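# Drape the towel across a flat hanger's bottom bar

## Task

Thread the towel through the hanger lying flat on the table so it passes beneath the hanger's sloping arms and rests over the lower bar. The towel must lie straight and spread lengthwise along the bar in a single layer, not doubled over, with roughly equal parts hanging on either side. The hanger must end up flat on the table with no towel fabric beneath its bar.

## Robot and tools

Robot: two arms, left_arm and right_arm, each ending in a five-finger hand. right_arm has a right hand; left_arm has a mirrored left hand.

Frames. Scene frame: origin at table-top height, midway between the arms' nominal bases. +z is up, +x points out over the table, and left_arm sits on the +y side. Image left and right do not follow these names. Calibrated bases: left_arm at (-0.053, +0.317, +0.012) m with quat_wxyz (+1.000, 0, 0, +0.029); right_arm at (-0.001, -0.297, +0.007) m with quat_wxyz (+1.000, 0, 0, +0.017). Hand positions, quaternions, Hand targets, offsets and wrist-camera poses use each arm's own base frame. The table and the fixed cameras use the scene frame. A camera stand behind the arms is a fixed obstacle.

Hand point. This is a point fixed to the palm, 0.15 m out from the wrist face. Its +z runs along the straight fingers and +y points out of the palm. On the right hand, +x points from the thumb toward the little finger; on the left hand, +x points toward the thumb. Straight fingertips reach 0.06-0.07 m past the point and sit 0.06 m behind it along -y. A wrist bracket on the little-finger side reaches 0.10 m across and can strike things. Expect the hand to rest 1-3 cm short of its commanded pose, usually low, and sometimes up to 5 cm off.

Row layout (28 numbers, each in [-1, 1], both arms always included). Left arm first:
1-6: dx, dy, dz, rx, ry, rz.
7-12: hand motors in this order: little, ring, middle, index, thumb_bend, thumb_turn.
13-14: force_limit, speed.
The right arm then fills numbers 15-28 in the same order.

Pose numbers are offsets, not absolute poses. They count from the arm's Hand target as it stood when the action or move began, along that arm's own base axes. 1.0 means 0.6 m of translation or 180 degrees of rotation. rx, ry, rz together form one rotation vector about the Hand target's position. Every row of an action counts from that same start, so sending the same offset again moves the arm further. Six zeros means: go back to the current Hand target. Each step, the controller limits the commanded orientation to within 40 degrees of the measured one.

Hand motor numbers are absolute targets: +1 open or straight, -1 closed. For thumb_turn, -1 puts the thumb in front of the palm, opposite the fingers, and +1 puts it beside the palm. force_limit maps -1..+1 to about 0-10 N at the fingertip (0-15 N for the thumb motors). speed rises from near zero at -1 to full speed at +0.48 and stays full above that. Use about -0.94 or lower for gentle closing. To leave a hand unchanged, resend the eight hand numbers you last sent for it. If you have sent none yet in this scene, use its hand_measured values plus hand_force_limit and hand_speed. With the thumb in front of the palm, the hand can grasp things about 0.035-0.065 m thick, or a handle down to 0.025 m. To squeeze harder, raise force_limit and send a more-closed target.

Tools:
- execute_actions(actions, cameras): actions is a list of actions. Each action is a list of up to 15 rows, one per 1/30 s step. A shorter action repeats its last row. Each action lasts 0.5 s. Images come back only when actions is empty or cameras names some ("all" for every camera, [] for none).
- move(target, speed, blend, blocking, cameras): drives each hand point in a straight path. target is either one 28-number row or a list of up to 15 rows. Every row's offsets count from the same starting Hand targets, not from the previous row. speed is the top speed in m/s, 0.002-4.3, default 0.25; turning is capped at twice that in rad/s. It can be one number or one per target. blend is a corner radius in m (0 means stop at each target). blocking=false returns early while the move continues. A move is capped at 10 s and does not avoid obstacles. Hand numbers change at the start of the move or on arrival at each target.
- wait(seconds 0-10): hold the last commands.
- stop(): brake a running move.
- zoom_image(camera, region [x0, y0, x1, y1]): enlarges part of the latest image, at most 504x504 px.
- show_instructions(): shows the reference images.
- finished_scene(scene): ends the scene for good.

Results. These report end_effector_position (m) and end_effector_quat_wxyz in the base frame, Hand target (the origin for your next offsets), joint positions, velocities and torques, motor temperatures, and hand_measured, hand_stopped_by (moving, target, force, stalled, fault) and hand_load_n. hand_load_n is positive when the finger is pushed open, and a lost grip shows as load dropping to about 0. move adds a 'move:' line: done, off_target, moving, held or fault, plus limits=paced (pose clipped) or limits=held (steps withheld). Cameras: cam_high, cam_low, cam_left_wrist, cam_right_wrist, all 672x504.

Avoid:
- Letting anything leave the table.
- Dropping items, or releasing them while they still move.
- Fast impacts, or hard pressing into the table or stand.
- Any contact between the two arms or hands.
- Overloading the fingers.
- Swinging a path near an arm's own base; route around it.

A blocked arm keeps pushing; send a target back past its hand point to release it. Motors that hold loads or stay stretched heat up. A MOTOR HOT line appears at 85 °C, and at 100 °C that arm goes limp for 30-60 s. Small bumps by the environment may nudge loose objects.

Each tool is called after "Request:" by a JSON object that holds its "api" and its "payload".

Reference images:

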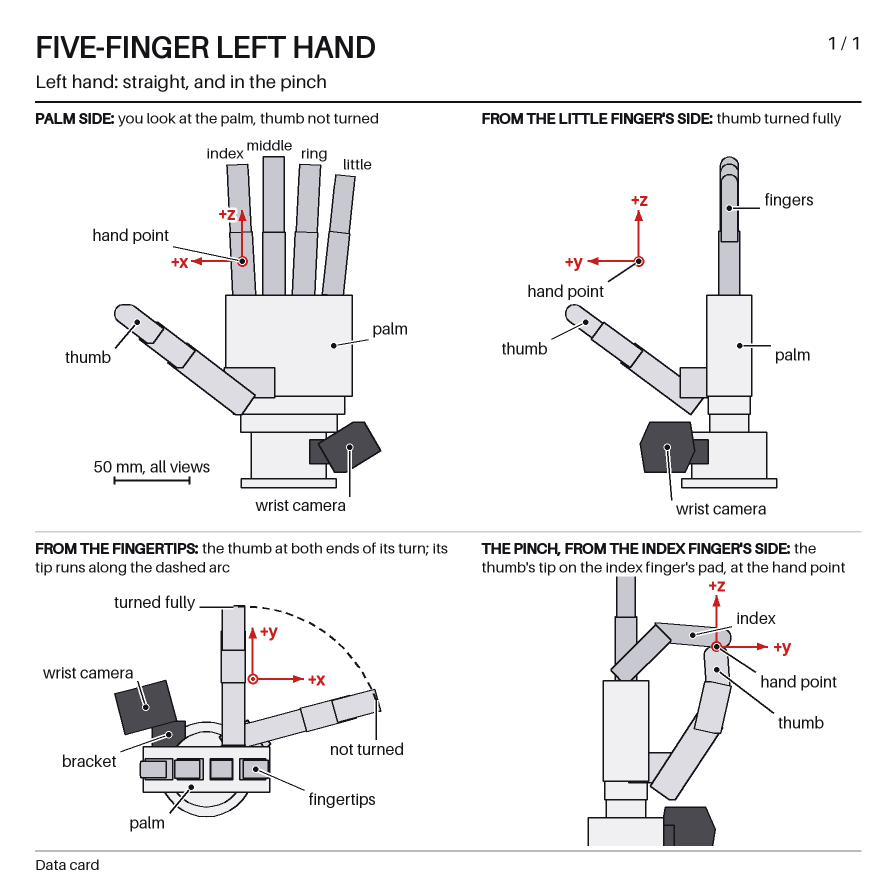

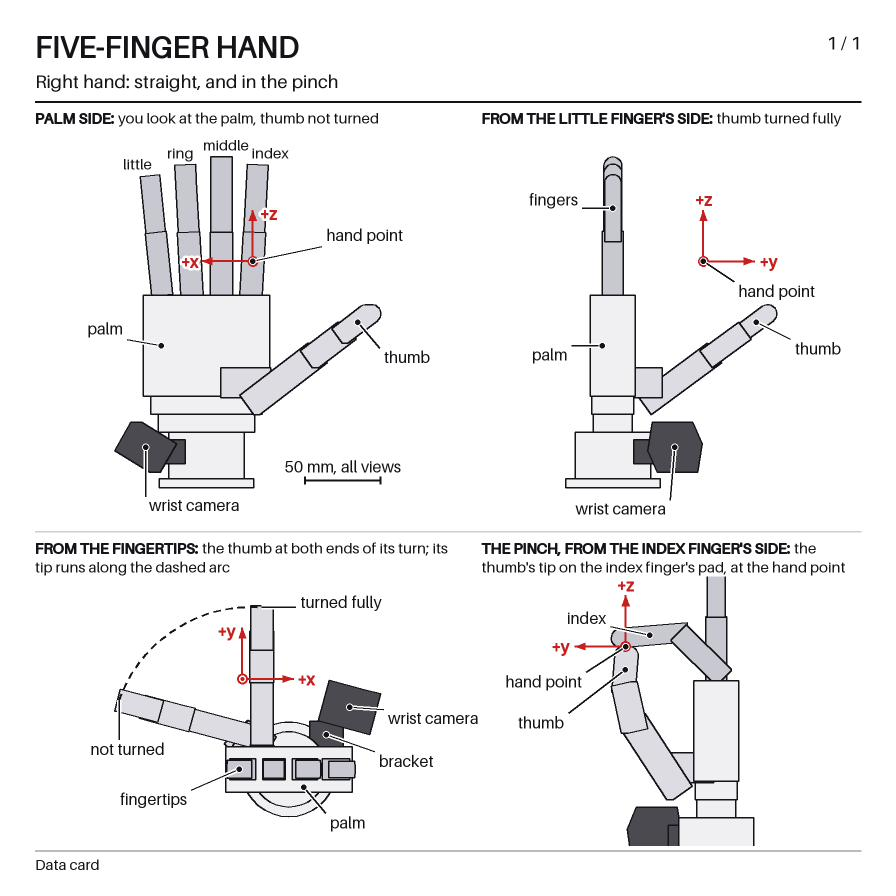

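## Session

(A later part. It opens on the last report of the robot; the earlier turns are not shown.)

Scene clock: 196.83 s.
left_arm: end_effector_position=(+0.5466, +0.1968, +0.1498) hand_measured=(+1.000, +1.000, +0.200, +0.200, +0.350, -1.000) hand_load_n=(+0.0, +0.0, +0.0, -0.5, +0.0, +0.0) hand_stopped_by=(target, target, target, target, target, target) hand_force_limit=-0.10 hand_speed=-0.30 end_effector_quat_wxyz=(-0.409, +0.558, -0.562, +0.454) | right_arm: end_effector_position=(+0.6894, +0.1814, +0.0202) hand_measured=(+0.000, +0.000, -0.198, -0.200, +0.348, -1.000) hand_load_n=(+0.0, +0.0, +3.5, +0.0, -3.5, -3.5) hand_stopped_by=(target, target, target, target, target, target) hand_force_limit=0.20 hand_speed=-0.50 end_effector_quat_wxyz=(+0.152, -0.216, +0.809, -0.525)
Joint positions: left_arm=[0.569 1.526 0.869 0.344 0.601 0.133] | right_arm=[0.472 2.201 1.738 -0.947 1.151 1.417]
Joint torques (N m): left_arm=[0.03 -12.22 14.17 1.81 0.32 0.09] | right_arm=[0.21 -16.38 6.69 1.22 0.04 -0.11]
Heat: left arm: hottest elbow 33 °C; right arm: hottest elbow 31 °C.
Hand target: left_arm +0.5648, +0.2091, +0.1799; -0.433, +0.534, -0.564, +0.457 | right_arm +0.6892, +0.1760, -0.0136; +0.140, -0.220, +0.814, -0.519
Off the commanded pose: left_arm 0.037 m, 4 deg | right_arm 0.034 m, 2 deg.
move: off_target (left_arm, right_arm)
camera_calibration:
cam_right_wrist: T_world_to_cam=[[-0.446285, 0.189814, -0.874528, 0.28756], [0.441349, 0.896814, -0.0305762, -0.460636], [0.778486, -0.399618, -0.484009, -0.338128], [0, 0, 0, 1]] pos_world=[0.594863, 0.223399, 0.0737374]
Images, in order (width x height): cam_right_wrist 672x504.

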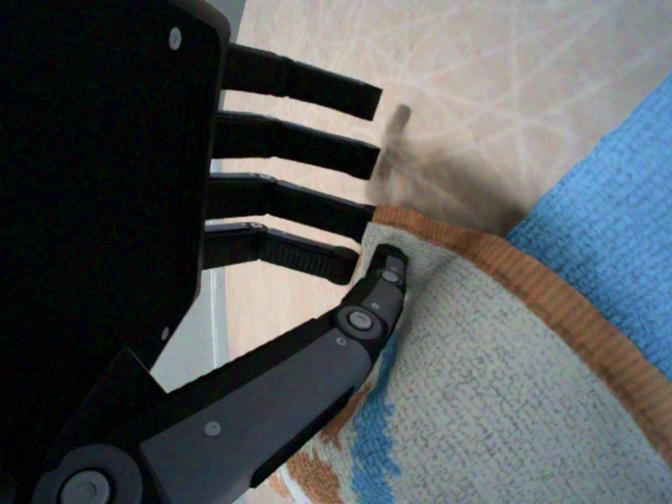

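Request:
{"api": "move", "payload": {"target": [[0,0,0,0,0,0,1,1,0.2,0.2,0.35,-1,-0.1,-0.3,0,0,0.0,0,0,0,-0.35,-0.35,-0.42,-0.42,0.1,-1,0.1,-0.7]], "speed": 0.1}}

Request:
{"api": "move", "payload": {"target": [[0,0,0,0,0,0,1,1,0.2,0.2,0.35,-1,-0.1,-0.3,0,0,0.2,0,0,0,-0.35,-0.35,-0.42,-0.42,0.1,-1,0.1,-0.7]], "speed": 0.1, "cameras": ["cam_high","cam_right_wrist"]}}

Scene clock: 198.33 s.
left_arm: end_effector_position=(+0.5466, +0.1968, +0.1498) hand_measured=(+1.000, +1.000, +0.200, +0.200, +0.350, -1.000) hand_load_n=(+0.0, +0.0, +0.0, +0.0, +0.0, +0.0) hand_stopped_by=(target, target, target, target, target, target) hand_force_limit=-0.10 hand_speed=-0.30 end_effector_quat_wxyz=(-0.409, +0.558, -0.562, +0.454) | right_arm: end_effector_position=(+0.6907, +0.1820, +0.0198) hand_measured=(-0.350, -0.350, -0.222, -0.278, +0.300, -1.000) hand_load_n=(+0.0, +0.0, +6.0, +8.5, +9.5, -2.5) hand_stopped_by=(target, target, force, force, force, target) hand_force_limit=0.10 hand_speed=-0.70 end_effector_quat_wxyz=(+0.157, -0.211, +0.810, -0.524)
Joint positions: left_arm=[0.569 1.526 0.869 0.344 0.601 0.133] | right_arm=[0.472 2.203 1.738 -0.942 1.151 1.427]
Joint torques (N m): left_arm=[0.09 -12.28 14.17 1.78 0.32 0.09] | right_arm=[0.15 -16.5 6.69 1.1 0.04 -0.11]
Heat: left arm: hottest elbow 33 °C; right arm: hottest elbow 30 °C.
Hand target: left_arm +0.5648, +0.2091, +0.1799; -0.433, +0.534, -0.564, +0.457 | right_arm +0.6892, +0.1760, -0.0136; +0.140, -0.220, +0.814, -0.519
Off the commanded pose: left_arm 0.037 m, 4 deg | right_arm 0.034 m, 2 deg.
move: off_target (left_arm, right_arm)

Scene clock: 200.43 s.
left_arm: end_effector_position=(+0.5466, +0.1968, +0.1498) hand_measured=(+1.000, +1.000, +0.200, +0.200, +0.350, -1.000) hand_load_n=(+0.0, +0.0, -0.5, +0.0, +0.0, +0.0) hand_stopped_by=(target, target, target, target, target, target) hand_force_limit=-0.10 hand_speed=-0.30 end_effector_quat_wxyz=(-0.409, +0.558, -0.562, +0.454) | right_arm: end_effector_position=(+0.6674, +0.1733, +0.0665) hand_measured=(-0.350, -0.350, -0.222, -0.278, +0.300, -1.000) hand_load_n=(+0.0, +0.0, +4.5, +7.0, +11.5, -1.0) hand_stopped_by=(target, target, force, force, force, target) hand_force_limit=0.10 hand_speed=-0.70 end_effector_quat_wxyz=(+0.112, -0.242, +0.809, -0.525)
Joint positions: left_arm=[0.569 1.526 0.869 0.344 0.601 0.133] | right_arm=[0.472 2.133 1.772 -1.148 1.131 1.423]
Joint torques (N m): left_arm=[0.03 -12.28 14.2 1.78 0.33 0.09] | right_arm=[0.09 -21.42 13.33 -0.23 0.4 -0.12]
Heat: left arm: hottest elbow 33 °C; right arm: hottest elbow 30 °C.
Hand target: left_arm +0.5648, +0.2091, +0.1799; -0.433, +0.534, -0.564, +0.457 | right_arm +0.6892, +0.1760, +0.1064; +0.140, -0.220, +0.814, -0.519
Off the commanded pose: left_arm 0.037 m, 4 deg | right_arm 0.045 m, 4 deg.
move: off_target (left_arm, right_arm)
camera_calibration:
cam_right_wrist: T_world_to_cam=[[-0.52579, 0.168708, -0.833716, 0.373849], [0.43584, 0.89513, -0.0937301, -0.434038], [0.730471, -0.412649, -0.544181, -0.263592], [0, 0, 0, 1]] pos_world=[0.578284, 0.216678, 0.12756]
Images, in order (width x height): cam_high 672x504, cam_right_wrist 672x504.

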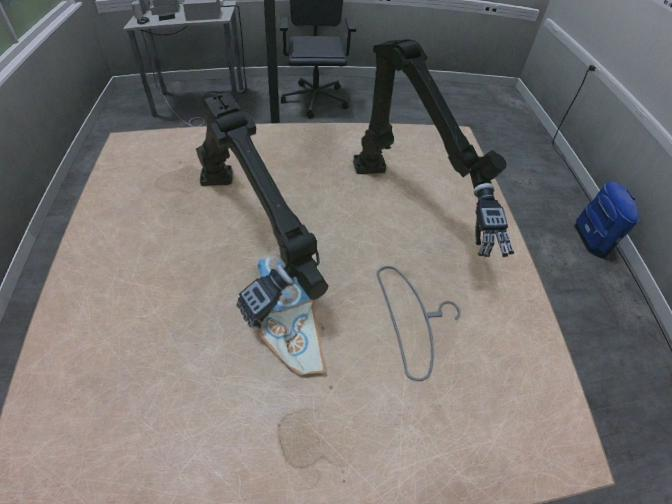

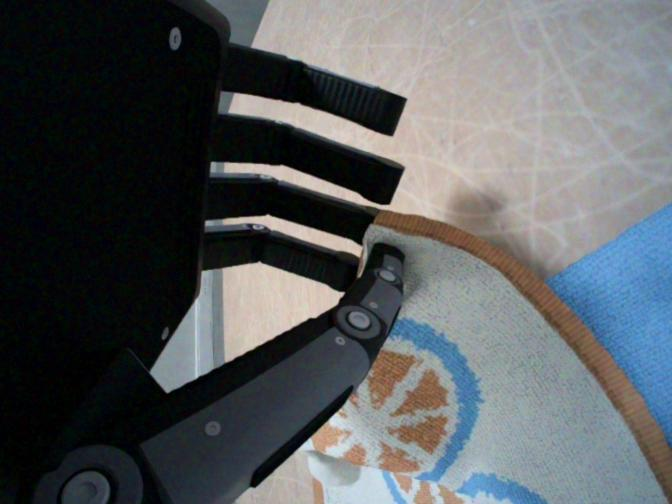

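Request:
{"api": "move", "payload": {"target": [[0,0,0,0,0,0,1,1,0.2,0.2,0.35,-1,-0.1,-0.3,-0.27,-0.13,0.0,0,0,0.05,-0.35,-0.35,-0.42,-0.42,0.1,-1,0.1,-0.7]], "speed": 0.15, "cameras": ["cam_high","cam_low","cam_right_wrist"]}}

Request:
{"api": "zoom_image", "payload": {"camera": "cam_high", "region": [180, 220, 380, 390]}}

Scene clock: 206.00 s.
left_arm: end_effector_position=(+0.5466, +0.1968, +0.1498) hand_measured=(+1.000, +1.000, +0.200, +0.200, +0.350, -1.000) hand_load_n=(+0.0, +0.0, +0.0, +0.0, +0.0, +0.0) hand_stopped_by=(target, target, target, target, target, target) hand_force_limit=-0.10 hand_speed=-0.30 end_effector_quat_wxyz=(-0.409, +0.558, -0.562, +0.454) | right_arm: end_effector_position=(+0.5206, +0.0955, +0.0900) hand_measured=(-0.350, -0.350, -0.222, -0.278, +0.300, -1.000) hand_load_n=(+0.0, +0.0, +4.5, +7.0, +12.0, -1.0) hand_stopped_by=(target, target, force, force, force, target) hand_force_limit=0.10 hand_speed=-0.70 end_effector_quat_wxyz=(+0.161, -0.292, +0.795, -0.508)
Joint positions: left_arm=[0.569 1.526 0.869 0.344 0.601 0.133] | right_arm=[0.449 1.606 1.026 -0.582 1.079 1.068]
Joint torques (N m): left_arm=[-0.03 -12.34 14.19 1.81 0.32 0.09] | right_arm=[0.09 -14.27 7.82 1.5 0.32 -0.16]
Heat: left arm: hottest elbow 33 °C; right arm: hottest elbow 31 °C.
Hand target: left_arm +0.5648, +0.2091, +0.1799; -0.433, +0.534, -0.564, +0.457 | right_arm +0.5272, +0.0980, +0.1064; +0.180, -0.283, +0.794, -0.506
Off the commanded pose: left_arm 0.037 m, 4 deg | right_arm 0.018 m, 2 deg.
move: off_target (left_arm, right_arm)
camera_calibration:
cam_right_wrist: T_world_to_cam=[[-0.527786, 0.114473, -0.841628, 0.336213], [0.305386, 0.950191, -0.0622687, -0.238482], [0.792579, -0.289886, -0.536456, -0.220424], [0, 0, 0, 1]] pos_world=[0.424981, 0.124218, 0.149869]
Images, in order (width x height): cam_high 672x504, cam_low 672x504, cam_right_wrist 672x504.

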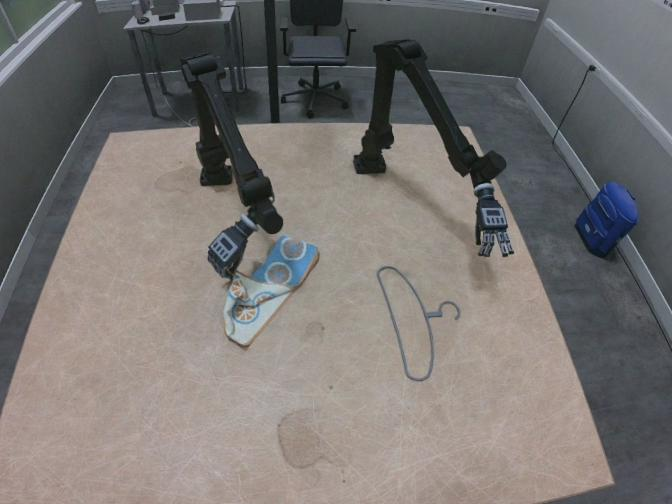

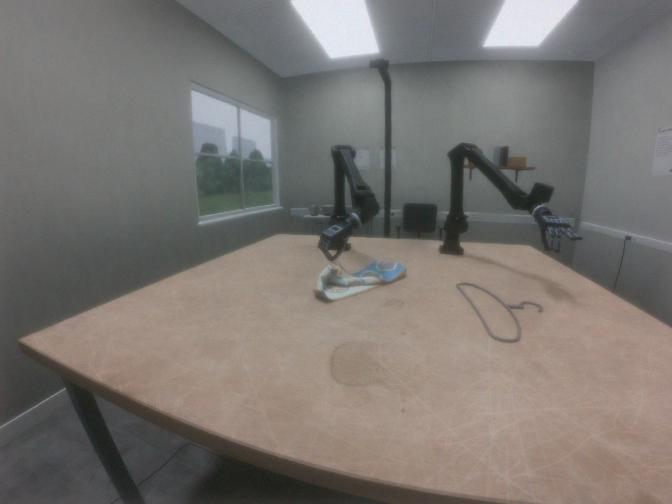

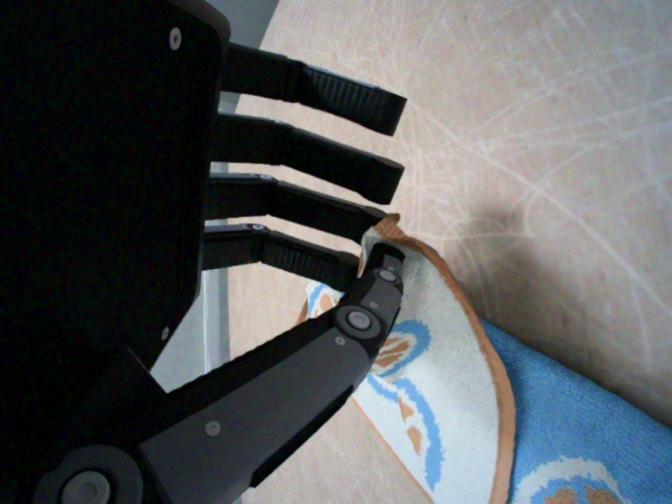

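Scaled by 2.520 from the camera's 672x504 image, which has a finer 960x720 frame.

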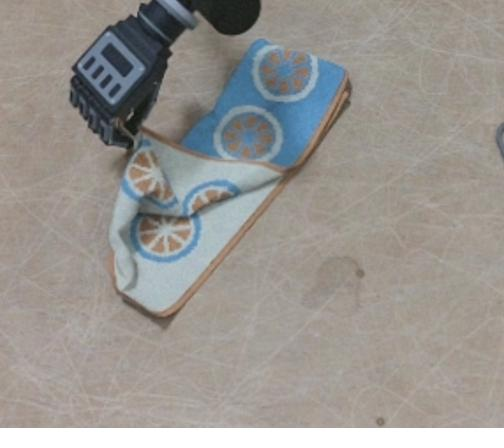

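Request:
{"api": "move", "payload": {"target": [[0,0,0,0,0,0,1,1,0.2,0.2,0.35,-1,-0.1,-0.3,-0.14,-0.06,0.29,0,0,0,-0.35,-0.35,-0.42,-0.42,0.1,-1,0.1,-0.7],[0,0,0,0,0,0,1,1,0.2,0.2,0.35,-1,-0.1,-0.3,-0.277,-0.155,0.19,0,0,0,-0.35,-0.35,-0.42,-0.42,0.1,-1,0.1,-0.7],[0,0,0,0,0,0,1,1,0.2,0.2,0.35,-1,-0.1,-0.3,-0.182,-0.292,0.04,0,0,0.03,-0.35,-0.35,-0.42,-0.42,0.1,-1,0.1,-0.7]], "speed": 0.2, "blend": [0.03,0.03,0], "cameras": ["cam_high","cam_low","cam_right_wrist"]}}

Request:
{"api": "zoom_image", "payload": {"camera": "cam_high", "region": [130, 200, 350, 380]}}

Scene clock: 212.33 s.
left_arm: end_effector_position=(+0.5466, +0.1968, +0.1498) hand_measured=(+1.000, +1.000, +0.200, +0.200, +0.350, -1.000) hand_load_n=(+0.0, -0.5, +0.0, +0.0, +0.0, +0.0) hand_stopped_by=(target, target, target, target, target, target) hand_force_limit=-0.10 hand_speed=-0.30 end_effector_quat_wxyz=(-0.409, +0.558, -0.562, +0.454) | right_arm: end_effector_position=(+0.4120, -0.0710, +0.1215) hand_measured=(-0.350, -0.350, -0.222, -0.278, +0.300, -1.000) hand_load_n=(+0.0, +0.0, +5.0, +7.0, +11.5, -1.0) hand_stopped_by=(target, target, force, force, force, target) hand_force_limit=0.10 hand_speed=-0.70 end_effector_quat_wxyz=(+0.195, -0.330, +0.784, -0.489)
Joint positions: left_arm=[0.569 1.526 0.869 0.344 0.601 0.133] | right_arm=[0.045 1.06 0.548 -0.129 0.728 0.443]
Joint torques (N m): left_arm=[0.03 -12.22 14.2 1.8 0.32 0.09] | right_arm=[-0.03 -4.95 8.87 2.56 0.04 -0.16]
Motor temperatures (°C): left_arm=[21 22 34 22 24 21] | right_arm=[24 26 30 21 21 22]
Heat: left arm: hottest elbow 34 °C; right arm: hottest elbow 30 °C.
Hand target: left_arm +0.5648, +0.2091, +0.1799; -0.433, +0.534, -0.564, +0.457 | right_arm +0.4180, -0.0772, +0.1304; +0.204, -0.320, +0.780, -0.497
Off the commanded pose: left_arm 0.037 m, 4 deg | right_arm 0.012 m, 2 deg.
move: off_target (left_arm, right_arm)
camera_calibration:
cam_right_wrist: T_world_to_cam=[[-0.531523, 0.0802323, -0.843235, 0.323782], [0.202123, 0.97876, -0.0342785, -0.00388076], [0.822575, -0.188657, -0.536451, -0.170951], [0, 0, 0, 1]] pos_world=[0.313502, -0.0544305, 0.181185]
Images, in order (width x height): cam_high 672x504, cam_low 672x504, cam_right_wrist 672x504.

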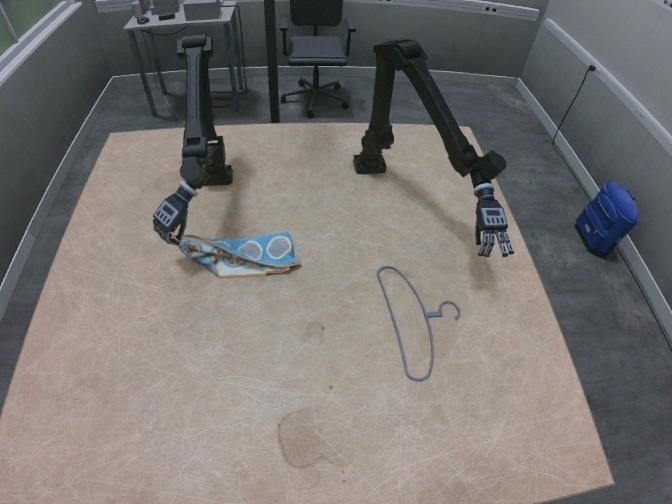

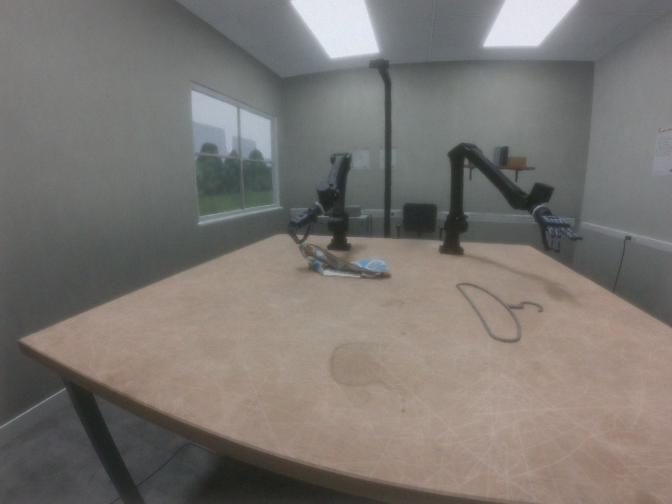

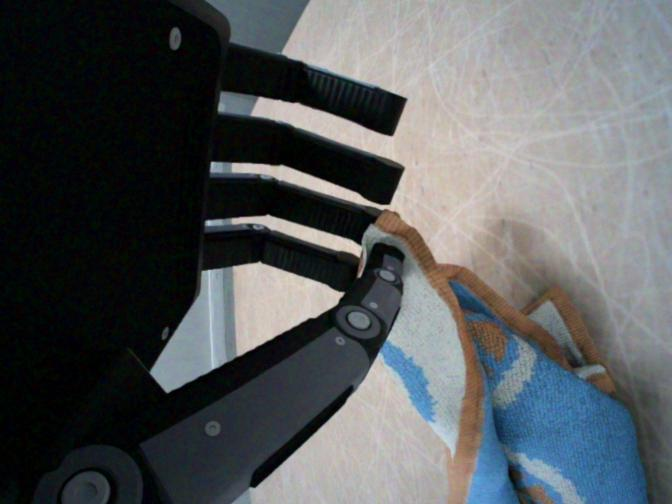

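Scaled by 2.291 from the camera's 672x504 image, which has a finer 960x720 frame.

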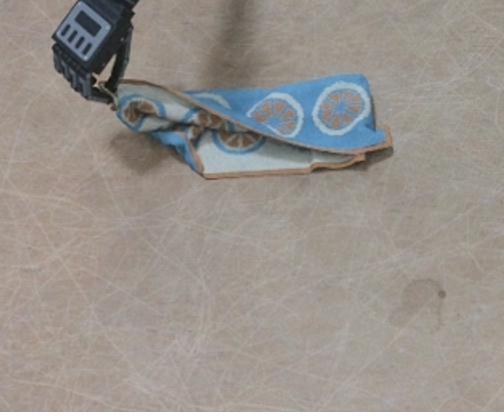

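Request:
{"api": "move", "payload": {"target": [[-0.3,0.05,0.3,0,0,0,1,1,0.2,0.2,0.35,-1,-0.1,-0.3,0.05,0.2,0.5,0,0,0.1,-0.35,-0.35,-0.42,-0.42,0.1,-1,0.1,-0.7],[-0.3,0.05,0.3,0,0,0,1,1,0.2,0.2,0.35,-1,-0.1,-0.3,0.07,0.53,0.82,0,0,0.2,-0.35,-0.35,-0.42,-0.42,0.1,-1,0.1,-0.7]], "speed": 0.25, "blend": [0.03,0], "cameras": ["all"]}}

Request:
{"api": "zoom_image", "payload": {"camera": "cam_high", "region": [180, 100, 380, 300]}}

Request:
{"api": "zoom_image", "payload": {"camera": "cam_low", "region": [300, 80, 460, 300]}}

Scene clock: 218.23 s.
left_arm: end_effector_position=(+0.3803, +0.2307, +0.3183) hand_measured=(+1.000, +1.000, +0.200, +0.200, +0.350, -1.000) hand_load_n=(+0.0, +0.0, +0.0, +0.0, +0.5, +0.0) hand_stopped_by=(target, target, target, target, target, target) hand_force_limit=-0.10 hand_speed=-0.30 end_effector_quat_wxyz=(-0.400, +0.564, -0.555, +0.463) | right_arm: end_effector_position=(+0.4652, +0.2470, +0.5902) hand_measured=(-0.350, -0.350, -0.222, -0.278, +0.300, -1.000) hand_load_n=(+0.0, +0.0, +5.0, +6.5, +11.5, -1.0) hand_stopped_by=(target, target, force, force, force, target) hand_force_limit=0.10 hand_speed=-0.70 end_effector_quat_wxyz=(+0.319, -0.571, +0.638, -0.406)
Joint positions: left_arm=[0.925 1.073 0.966 -0.335 0.942 0.285] | right_arm=[0.656 1.531 2.315 -1.448 0.713 0.409]
Joint torques (N m): left_arm=[0.09 -7.94 16.47 1.54 0.54 0.09] | right_arm=[0.67 -10.7 12.72 1.03 0.51 0.03]
Heat: left arm: hottest elbow 34 °C; right arm: hottest elbow 31 °C.
Hand target: left_arm +0.3848, +0.2391, +0.3599; -0.433, +0.534, -0.564, +0.457 | right_arm +0.4600, +0.2408, +0.6224; +0.348, -0.545, +0.643, -0.410
Off the commanded pose: left_arm 0.043 m, 5 deg | right_arm 0.033 m, 4 deg.
move: off_target (left_arm, right_arm)
camera_calibration:
cam_left_wrist: T_world_to_cam=[[0.174265, -0.21661, 0.960579, -0.327441], [-0.623738, -0.779128, -0.0625367, 0.431705], [0.76196, -0.588251, -0.270883, 0.0440383], [0, 0, 0, 1]] pos_world=[0.292777, 0.291332, 0.353459]
cam_right_wrist: T_world_to_cam=[[-0.498653, -0.282595, -0.819442, 0.782115], [-0.421962, 0.904925, -0.0552992, 0.0110753], [0.757161, 0.318199, -0.570488, 0.0220813], [0, 0, 0, 1]] pos_world=[0.377958, 0.203973, 0.654108]

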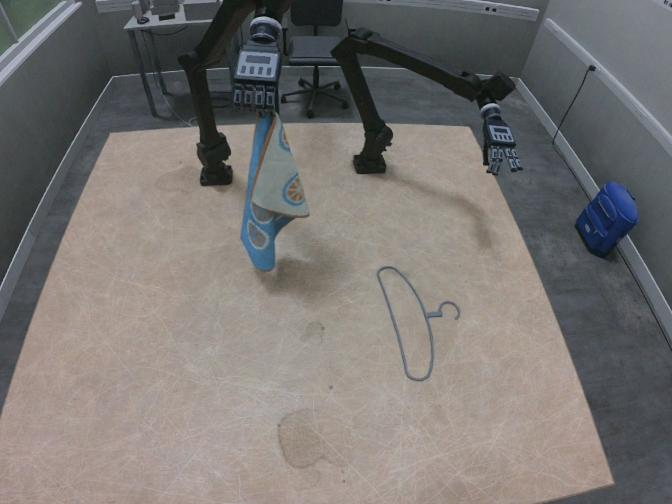

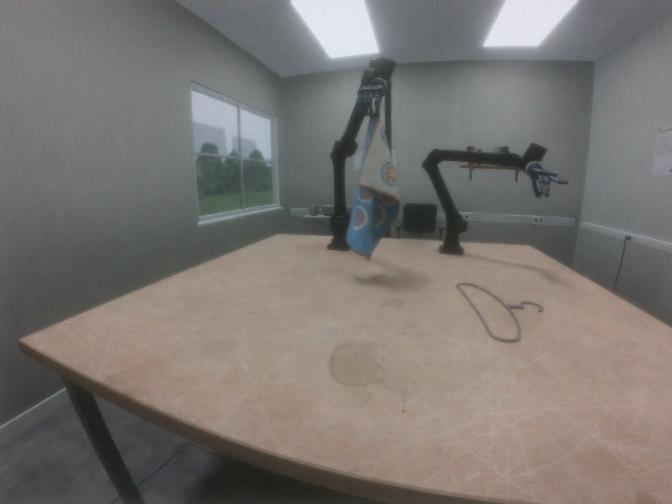

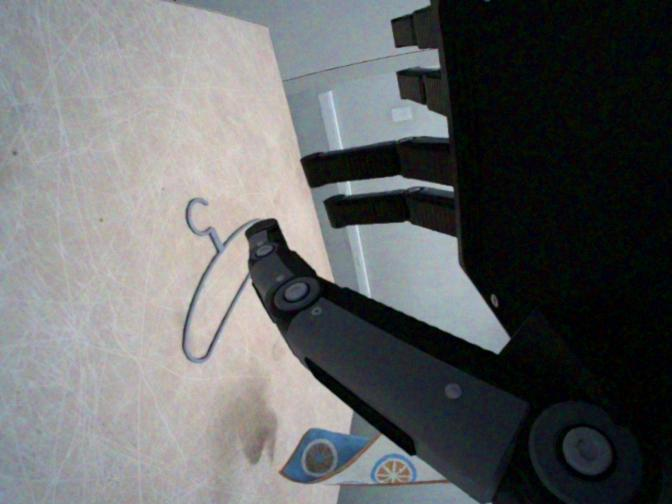

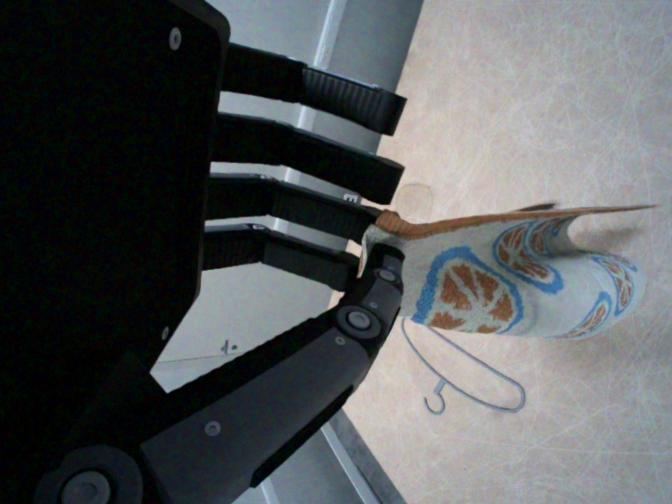

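Scaled by 2.520 from the camera's 672x504 image, which has a finer 960x720 frame.

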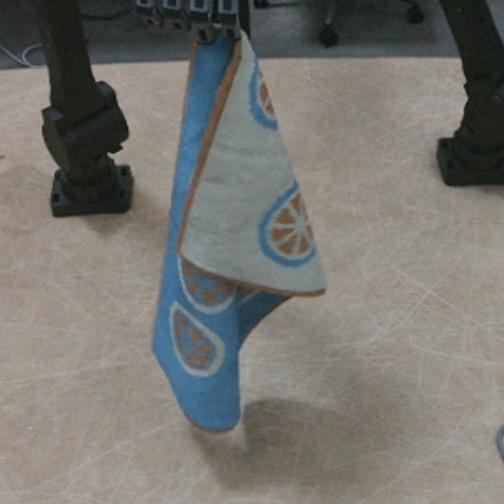

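Scaled by 2.291 from the camera's 672x504 image, which has a finer 960x720 frame.

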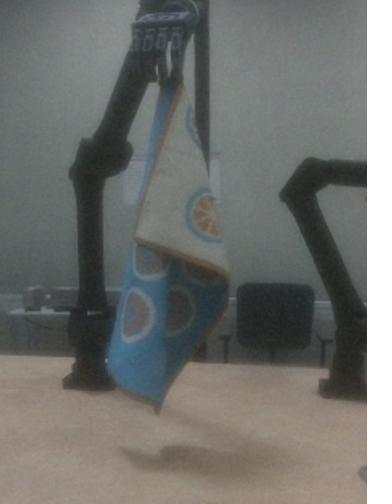

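Request:
{"api": "move", "payload": {"target": [[0,0,0,0,0,0,1,1,0.2,0.2,0.35,-1,-0.1,-0.3,-0.067,0.033,-0.45,0,0,-0.05,-0.35,-0.35,-0.42,-0.42,0.1,-1,0.1,-0.7],[0,0,0,0,0,0,1,1,0.2,0.2,0.35,-1,-0.1,-0.3,0.067,-0.067,-0.767,0,0,-0.12,-0.35,-0.35,-0.42,-0.42,0.1,-1,0.1,-0.7],[0,0,0,0,0,0,1,1,0.2,0.2,0.35,-1,-0.1,-0.3,0.233,-0.233,-0.9,0,0,-0.15,-0.35,-0.35,-0.42,-0.42,0.1,-1,0.1,-0.7]], "speed": 0.25, "blend": [0.03,0.03,0], "cameras": ["cam_high","cam_low","cam_right_wrist"]}}

Request:
{"api": "zoom_image", "payload": {"camera": "cam_high", "region": [180, 200, 400, 390]}}

Scene clock: 227.87 s.
left_arm: end_effector_position=(+0.3803, +0.2307, +0.3183) hand_measured=(+1.000, +1.000, +0.200, +0.200, +0.350, -1.000) hand_load_n=(+0.0, +0.0, +0.0, +0.0, +0.0, +0.0) hand_stopped_by=(target, target, target, target, target, target) hand_force_limit=-0.10 hand_speed=-0.30 end_effector_quat_wxyz=(-0.400, +0.564, -0.555, +0.463) | right_arm: end_effector_position=(+0.5787, +0.0935, +0.0563) hand_measured=(-0.350, -0.350, -0.222, -0.278, +0.300, -1.000) hand_load_n=(+0.0, +0.0, +5.0, +6.5, +11.5, -1.0) hand_stopped_by=(target, target, force, force, force, target) hand_force_limit=0.10 hand_speed=-0.70 end_effector_quat_wxyz=(+0.214, -0.394, +0.758, -0.474)
Joint positions: left_arm=[0.925 1.073 0.966 -0.335 0.942 0.285] | right_arm=[0.346 1.684 0.982 -0.072 0.854 0.579]
Joint torques (N m): left_arm=[0.15 -7.88 16.49 1.54 0.54 0.08] | right_arm=[0.85 -13.74 10.48 2.28 0.12 -0.17]
Heat: left arm: hottest elbow 35 °C; right arm: hottest elbow 31 °C.
Hand target: left_arm +0.3848, +0.2391, +0.3599; -0.433, +0.534, -0.564, +0.457 | right_arm +0.5998, +0.1010, +0.0824; +0.242, -0.380, +0.753, -0.480
Off the commanded pose: left_arm 0.043 m, 5 deg | right_arm 0.034 m, 4 deg.
move: off_target (left_arm, right_arm)
camera_calibration:
cam_right_wrist: T_world_to_cam=[[-0.564605, -0.0110917, -0.825286, 0.370898], [0.0593798, 0.996773, -0.05402, -0.118844], [0.823222, -0.0795053, -0.562125, -0.321063], [0, 0, 0, 1]] pos_world=[0.480774, 0.0970479, 0.1192]
Images, in order (width x height): cam_high 672x504, cam_low 672x504, cam_right_wrist 672x504.

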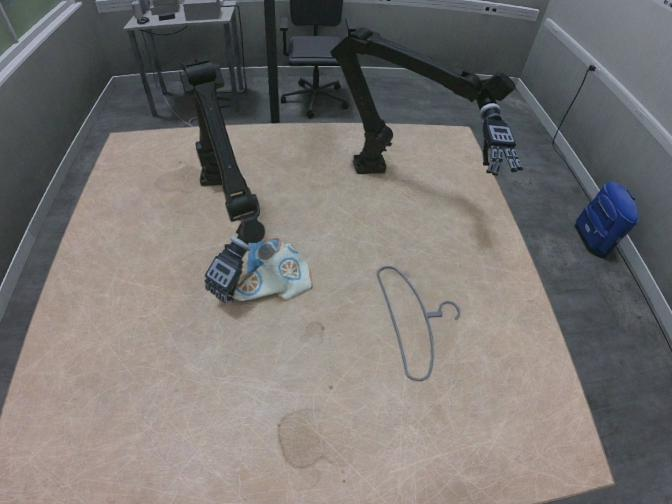

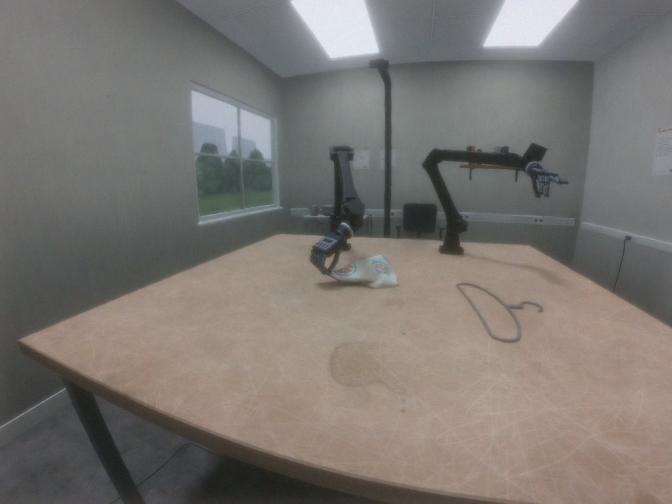

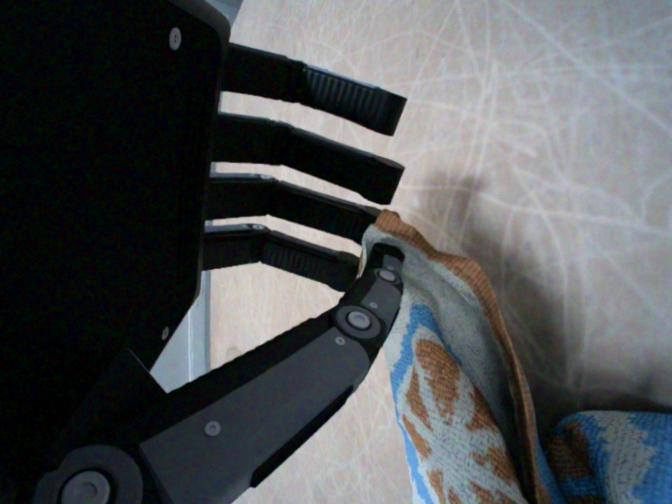

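Scaled by 2.291 from the camera's 672x504 image, which has a finer 960x720 frame.

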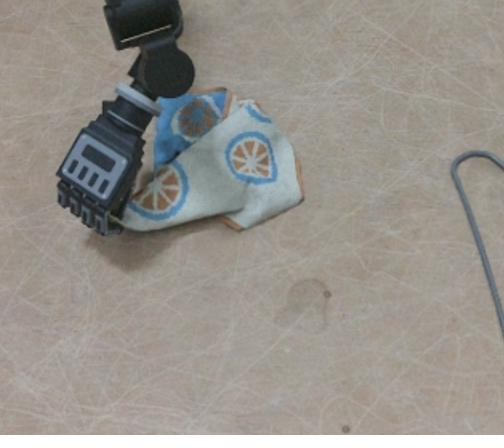

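Request:
{"api": "move", "payload": {"target": [[0,0,0,0,0,0,1,1,0.2,0.2,0.35,-1,-0.1,-0.3,0.2,-0.2,-0.02,0,0,-0.05,-0.35,-0.35,-0.42,-0.42,0.1,-1,0.1,-0.7]], "speed": 0.15, "cameras": ["cam_high","cam_low","cam_right_wrist"]}}

Request:
{"api": "zoom_image", "payload": {"camera": "cam_high", "region": [180, 200, 400, 390]}}

Scene clock: 230.90 s.
left_arm: end_effector_position=(+0.3803, +0.2307, +0.3183) hand_measured=(+1.000, +1.000, +0.200, +0.200, +0.350, -1.000) hand_load_n=(+0.0, +0.0, +0.0, +0.0, +0.0, +0.0) hand_stopped_by=(target, target, target, target, target, target) hand_force_limit=-0.10 hand_speed=-0.30 end_effector_quat_wxyz=(-0.400, +0.564, -0.555, +0.463) | right_arm: end_effector_position=(+0.6945, -0.0162, +0.0414) hand_measured=(-0.350, -0.350, -0.222, -0.278, +0.300, -1.000) hand_load_n=(+0.0, +0.0, +5.0, +7.0, +11.5, -1.5) hand_stopped_by=(target, target, force, force, force, target) hand_force_limit=0.10 hand_speed=-0.70 end_effector_quat_wxyz=(+0.186, -0.332, +0.785, -0.489)
Joint positions: left_arm=[0.925 1.073 0.966 -0.335 0.942 0.285] | right_arm=[0.12 1.923 1.276 -0.057 0.794 0.507]
Joint torques (N m): left_arm=[0.09 -7.94 16.49 1.55 0.54 0.08] | right_arm=[0.44 -16.67 13.23 0.91 0.08 -0.16]
Heat: left arm: hottest elbow 35 °C; right arm: hottest elbow 31 °C.
Hand target: left_arm +0.3848, +0.2391, +0.3599; -0.433, +0.534, -0.564, +0.457 | right_arm +0.7198, -0.0190, +0.0704; +0.204, -0.320, +0.780, -0.497
Off the commanded pose: left_arm 0.043 m, 5 deg | right_arm 0.039 m, 3 deg.
move: off_target (left_arm, right_arm)
camera_calibration:
cam_right_wrist: T_world_to_cam=[[-0.546151, 0.0781516, -0.834033, 0.411791], [0.206856, 0.977387, -0.0438715, -0.120263], [0.811745, -0.196485, -0.549968, -0.427985], [0, 0, 0, 1]] pos_world=[0.597192, 0.00126846, 0.102793]
Images, in order (width x height): cam_high 672x504, cam_low 672x504, cam_right_wrist 672x504.

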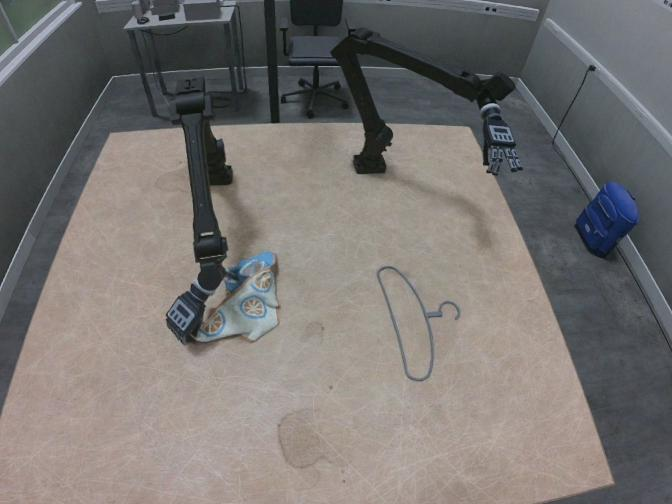

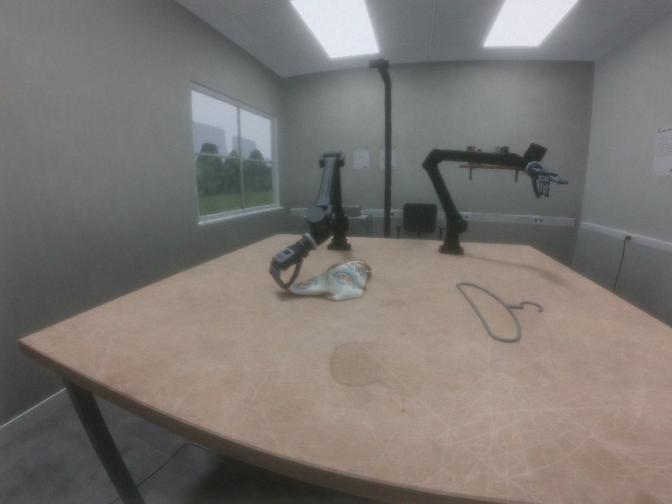

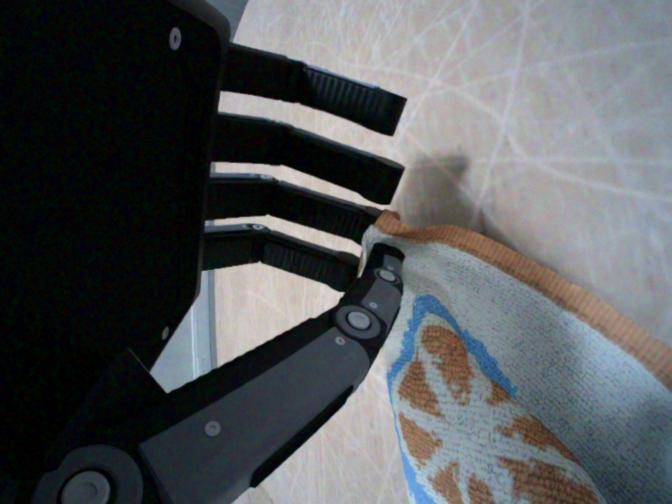

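Scaled by 2.291 from the camera's 672x504 image, which has a finer 960x720 frame.

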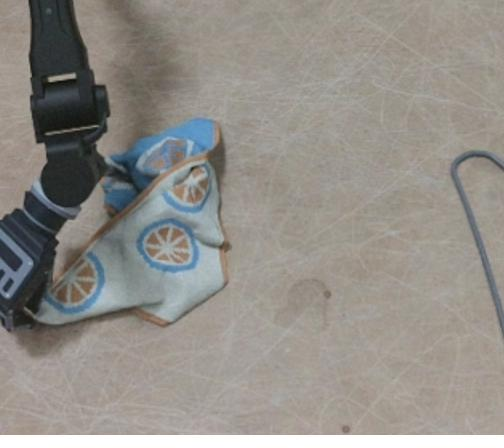

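Request:
{"api": "zoom_image", "payload": {"camera": "cam_high", "region": [190, 240, 290, 350]}}

Scaled by 4.582 from the camera's 672x504 image, which has a finer 960x720 frame.

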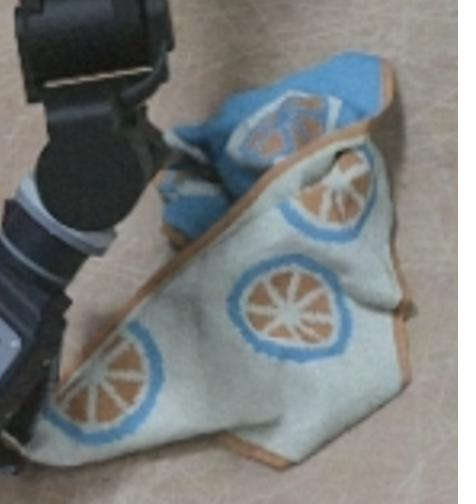

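Request:
{"api": "move", "payload": {"target": [[0,0,0,0,0,0,1,1,0.2,0.2,0.35,-1,-0.1,-0.3,0.092,0.065,0.4,0,0,0.0,-0.35,-0.35,-0.42,-0.42,0.1,-1,0.1,-0.7]], "speed": 0.2, "cameras": ["cam_high","cam_low","cam_right_wrist"]}}

Request:
{"api": "zoom_image", "payload": {"camera": "cam_high", "region": [150, 200, 350, 390]}}

Scene clock: 237.47 s.
left_arm: end_effector_position=(+0.3803, +0.2307, +0.3183) hand_measured=(+1.000, +1.000, +0.200, +0.200, +0.350, -1.000) hand_load_n=(+0.0, +0.0, +0.0, +0.0, +0.0, +0.0) hand_stopped_by=(target, target, target, target, target, target) hand_force_limit=-0.10 hand_speed=-0.30 end_effector_quat_wxyz=(-0.400, +0.564, -0.555, +0.463) | right_arm: end_effector_position=(+0.7619, +0.0169, +0.2592) hand_measured=(-0.350, -0.350, -0.222, -0.278, +0.300, -1.000) hand_load_n=(+0.0, +0.0, +5.0, +6.5, +11.5, -1.0) hand_stopped_by=(target, target, force, force, force, target) hand_force_limit=0.10 hand_speed=-0.70 end_effector_quat_wxyz=(+0.168, -0.350, +0.783, -0.486)
Joint positions: left_arm=[0.925 1.073 0.966 -0.335 0.942 0.285] | right_arm=[0.159 1.931 1.921 -0.75 0.82 0.521]
Joint torques (N m): left_arm=[0.15 -7.94 16.49 1.55 0.54 0.08] | right_arm=[0.79 -19.9 16.05 0.84 0.59 0.03]
Heat: left arm: hottest elbow 36 °C; right arm: hottest elbow 31 °C.
Hand target: left_arm +0.3848, +0.2391, +0.3599; -0.433, +0.534, -0.564, +0.457 | right_arm +0.7750, +0.0200, +0.3104; +0.204, -0.320, +0.780, -0.497
Off the commanded pose: left_arm 0.043 m, 5 deg | right_arm 0.053 m, 5 deg.
move: off_target (left_arm, right_arm)
camera_calibration:
cam_right_wrist: T_world_to_cam=[[-0.583923, 0.0572019, -0.809791, 0.650525], [0.191956, 0.978956, -0.0692642, -0.139221], [0.788788, -0.195889, -0.582616, -0.330463], [0, 0, 0, 1]] pos_world=[0.667246, 0.0343458, 0.324613]
Images, in order (width x height): cam_high 672x504, cam_low 672x504, cam_right_wrist 672x504.

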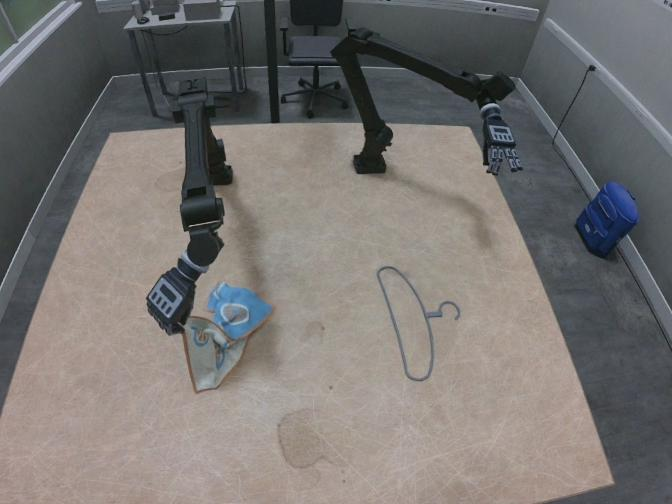

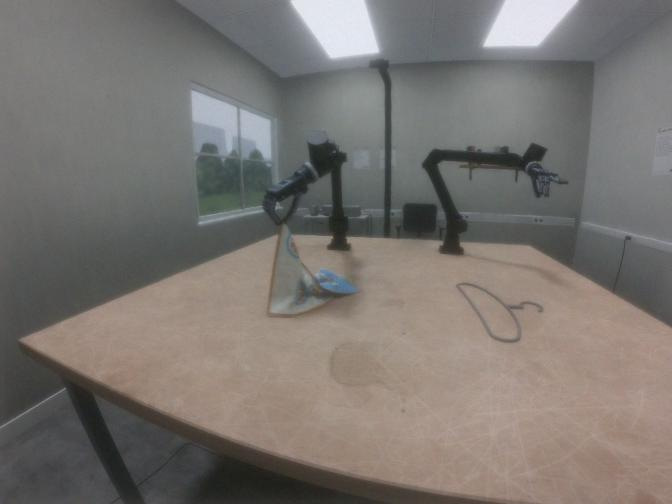

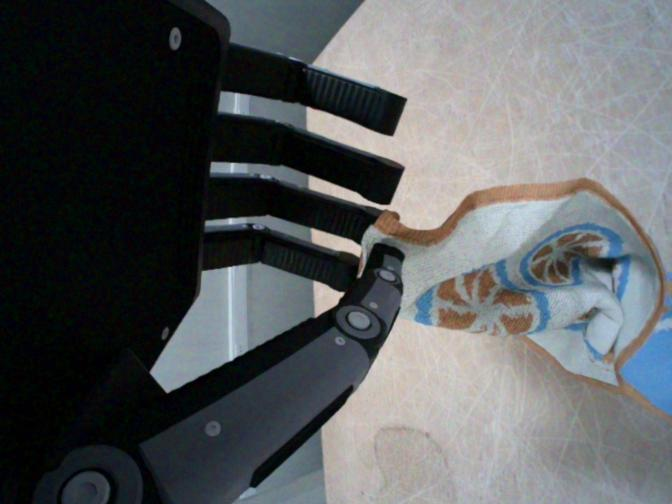

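Scaled by 2.520 from the camera's 672x504 image, which has a finer 960x720 frame.

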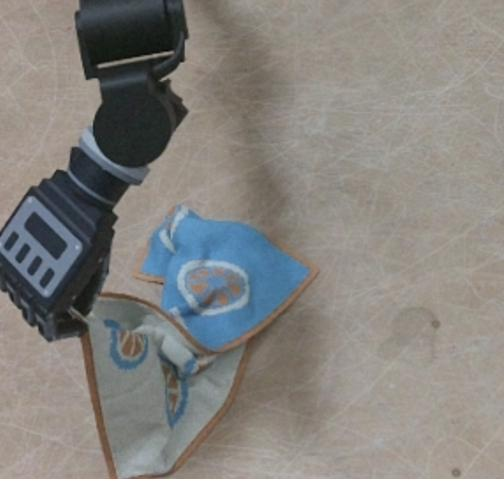

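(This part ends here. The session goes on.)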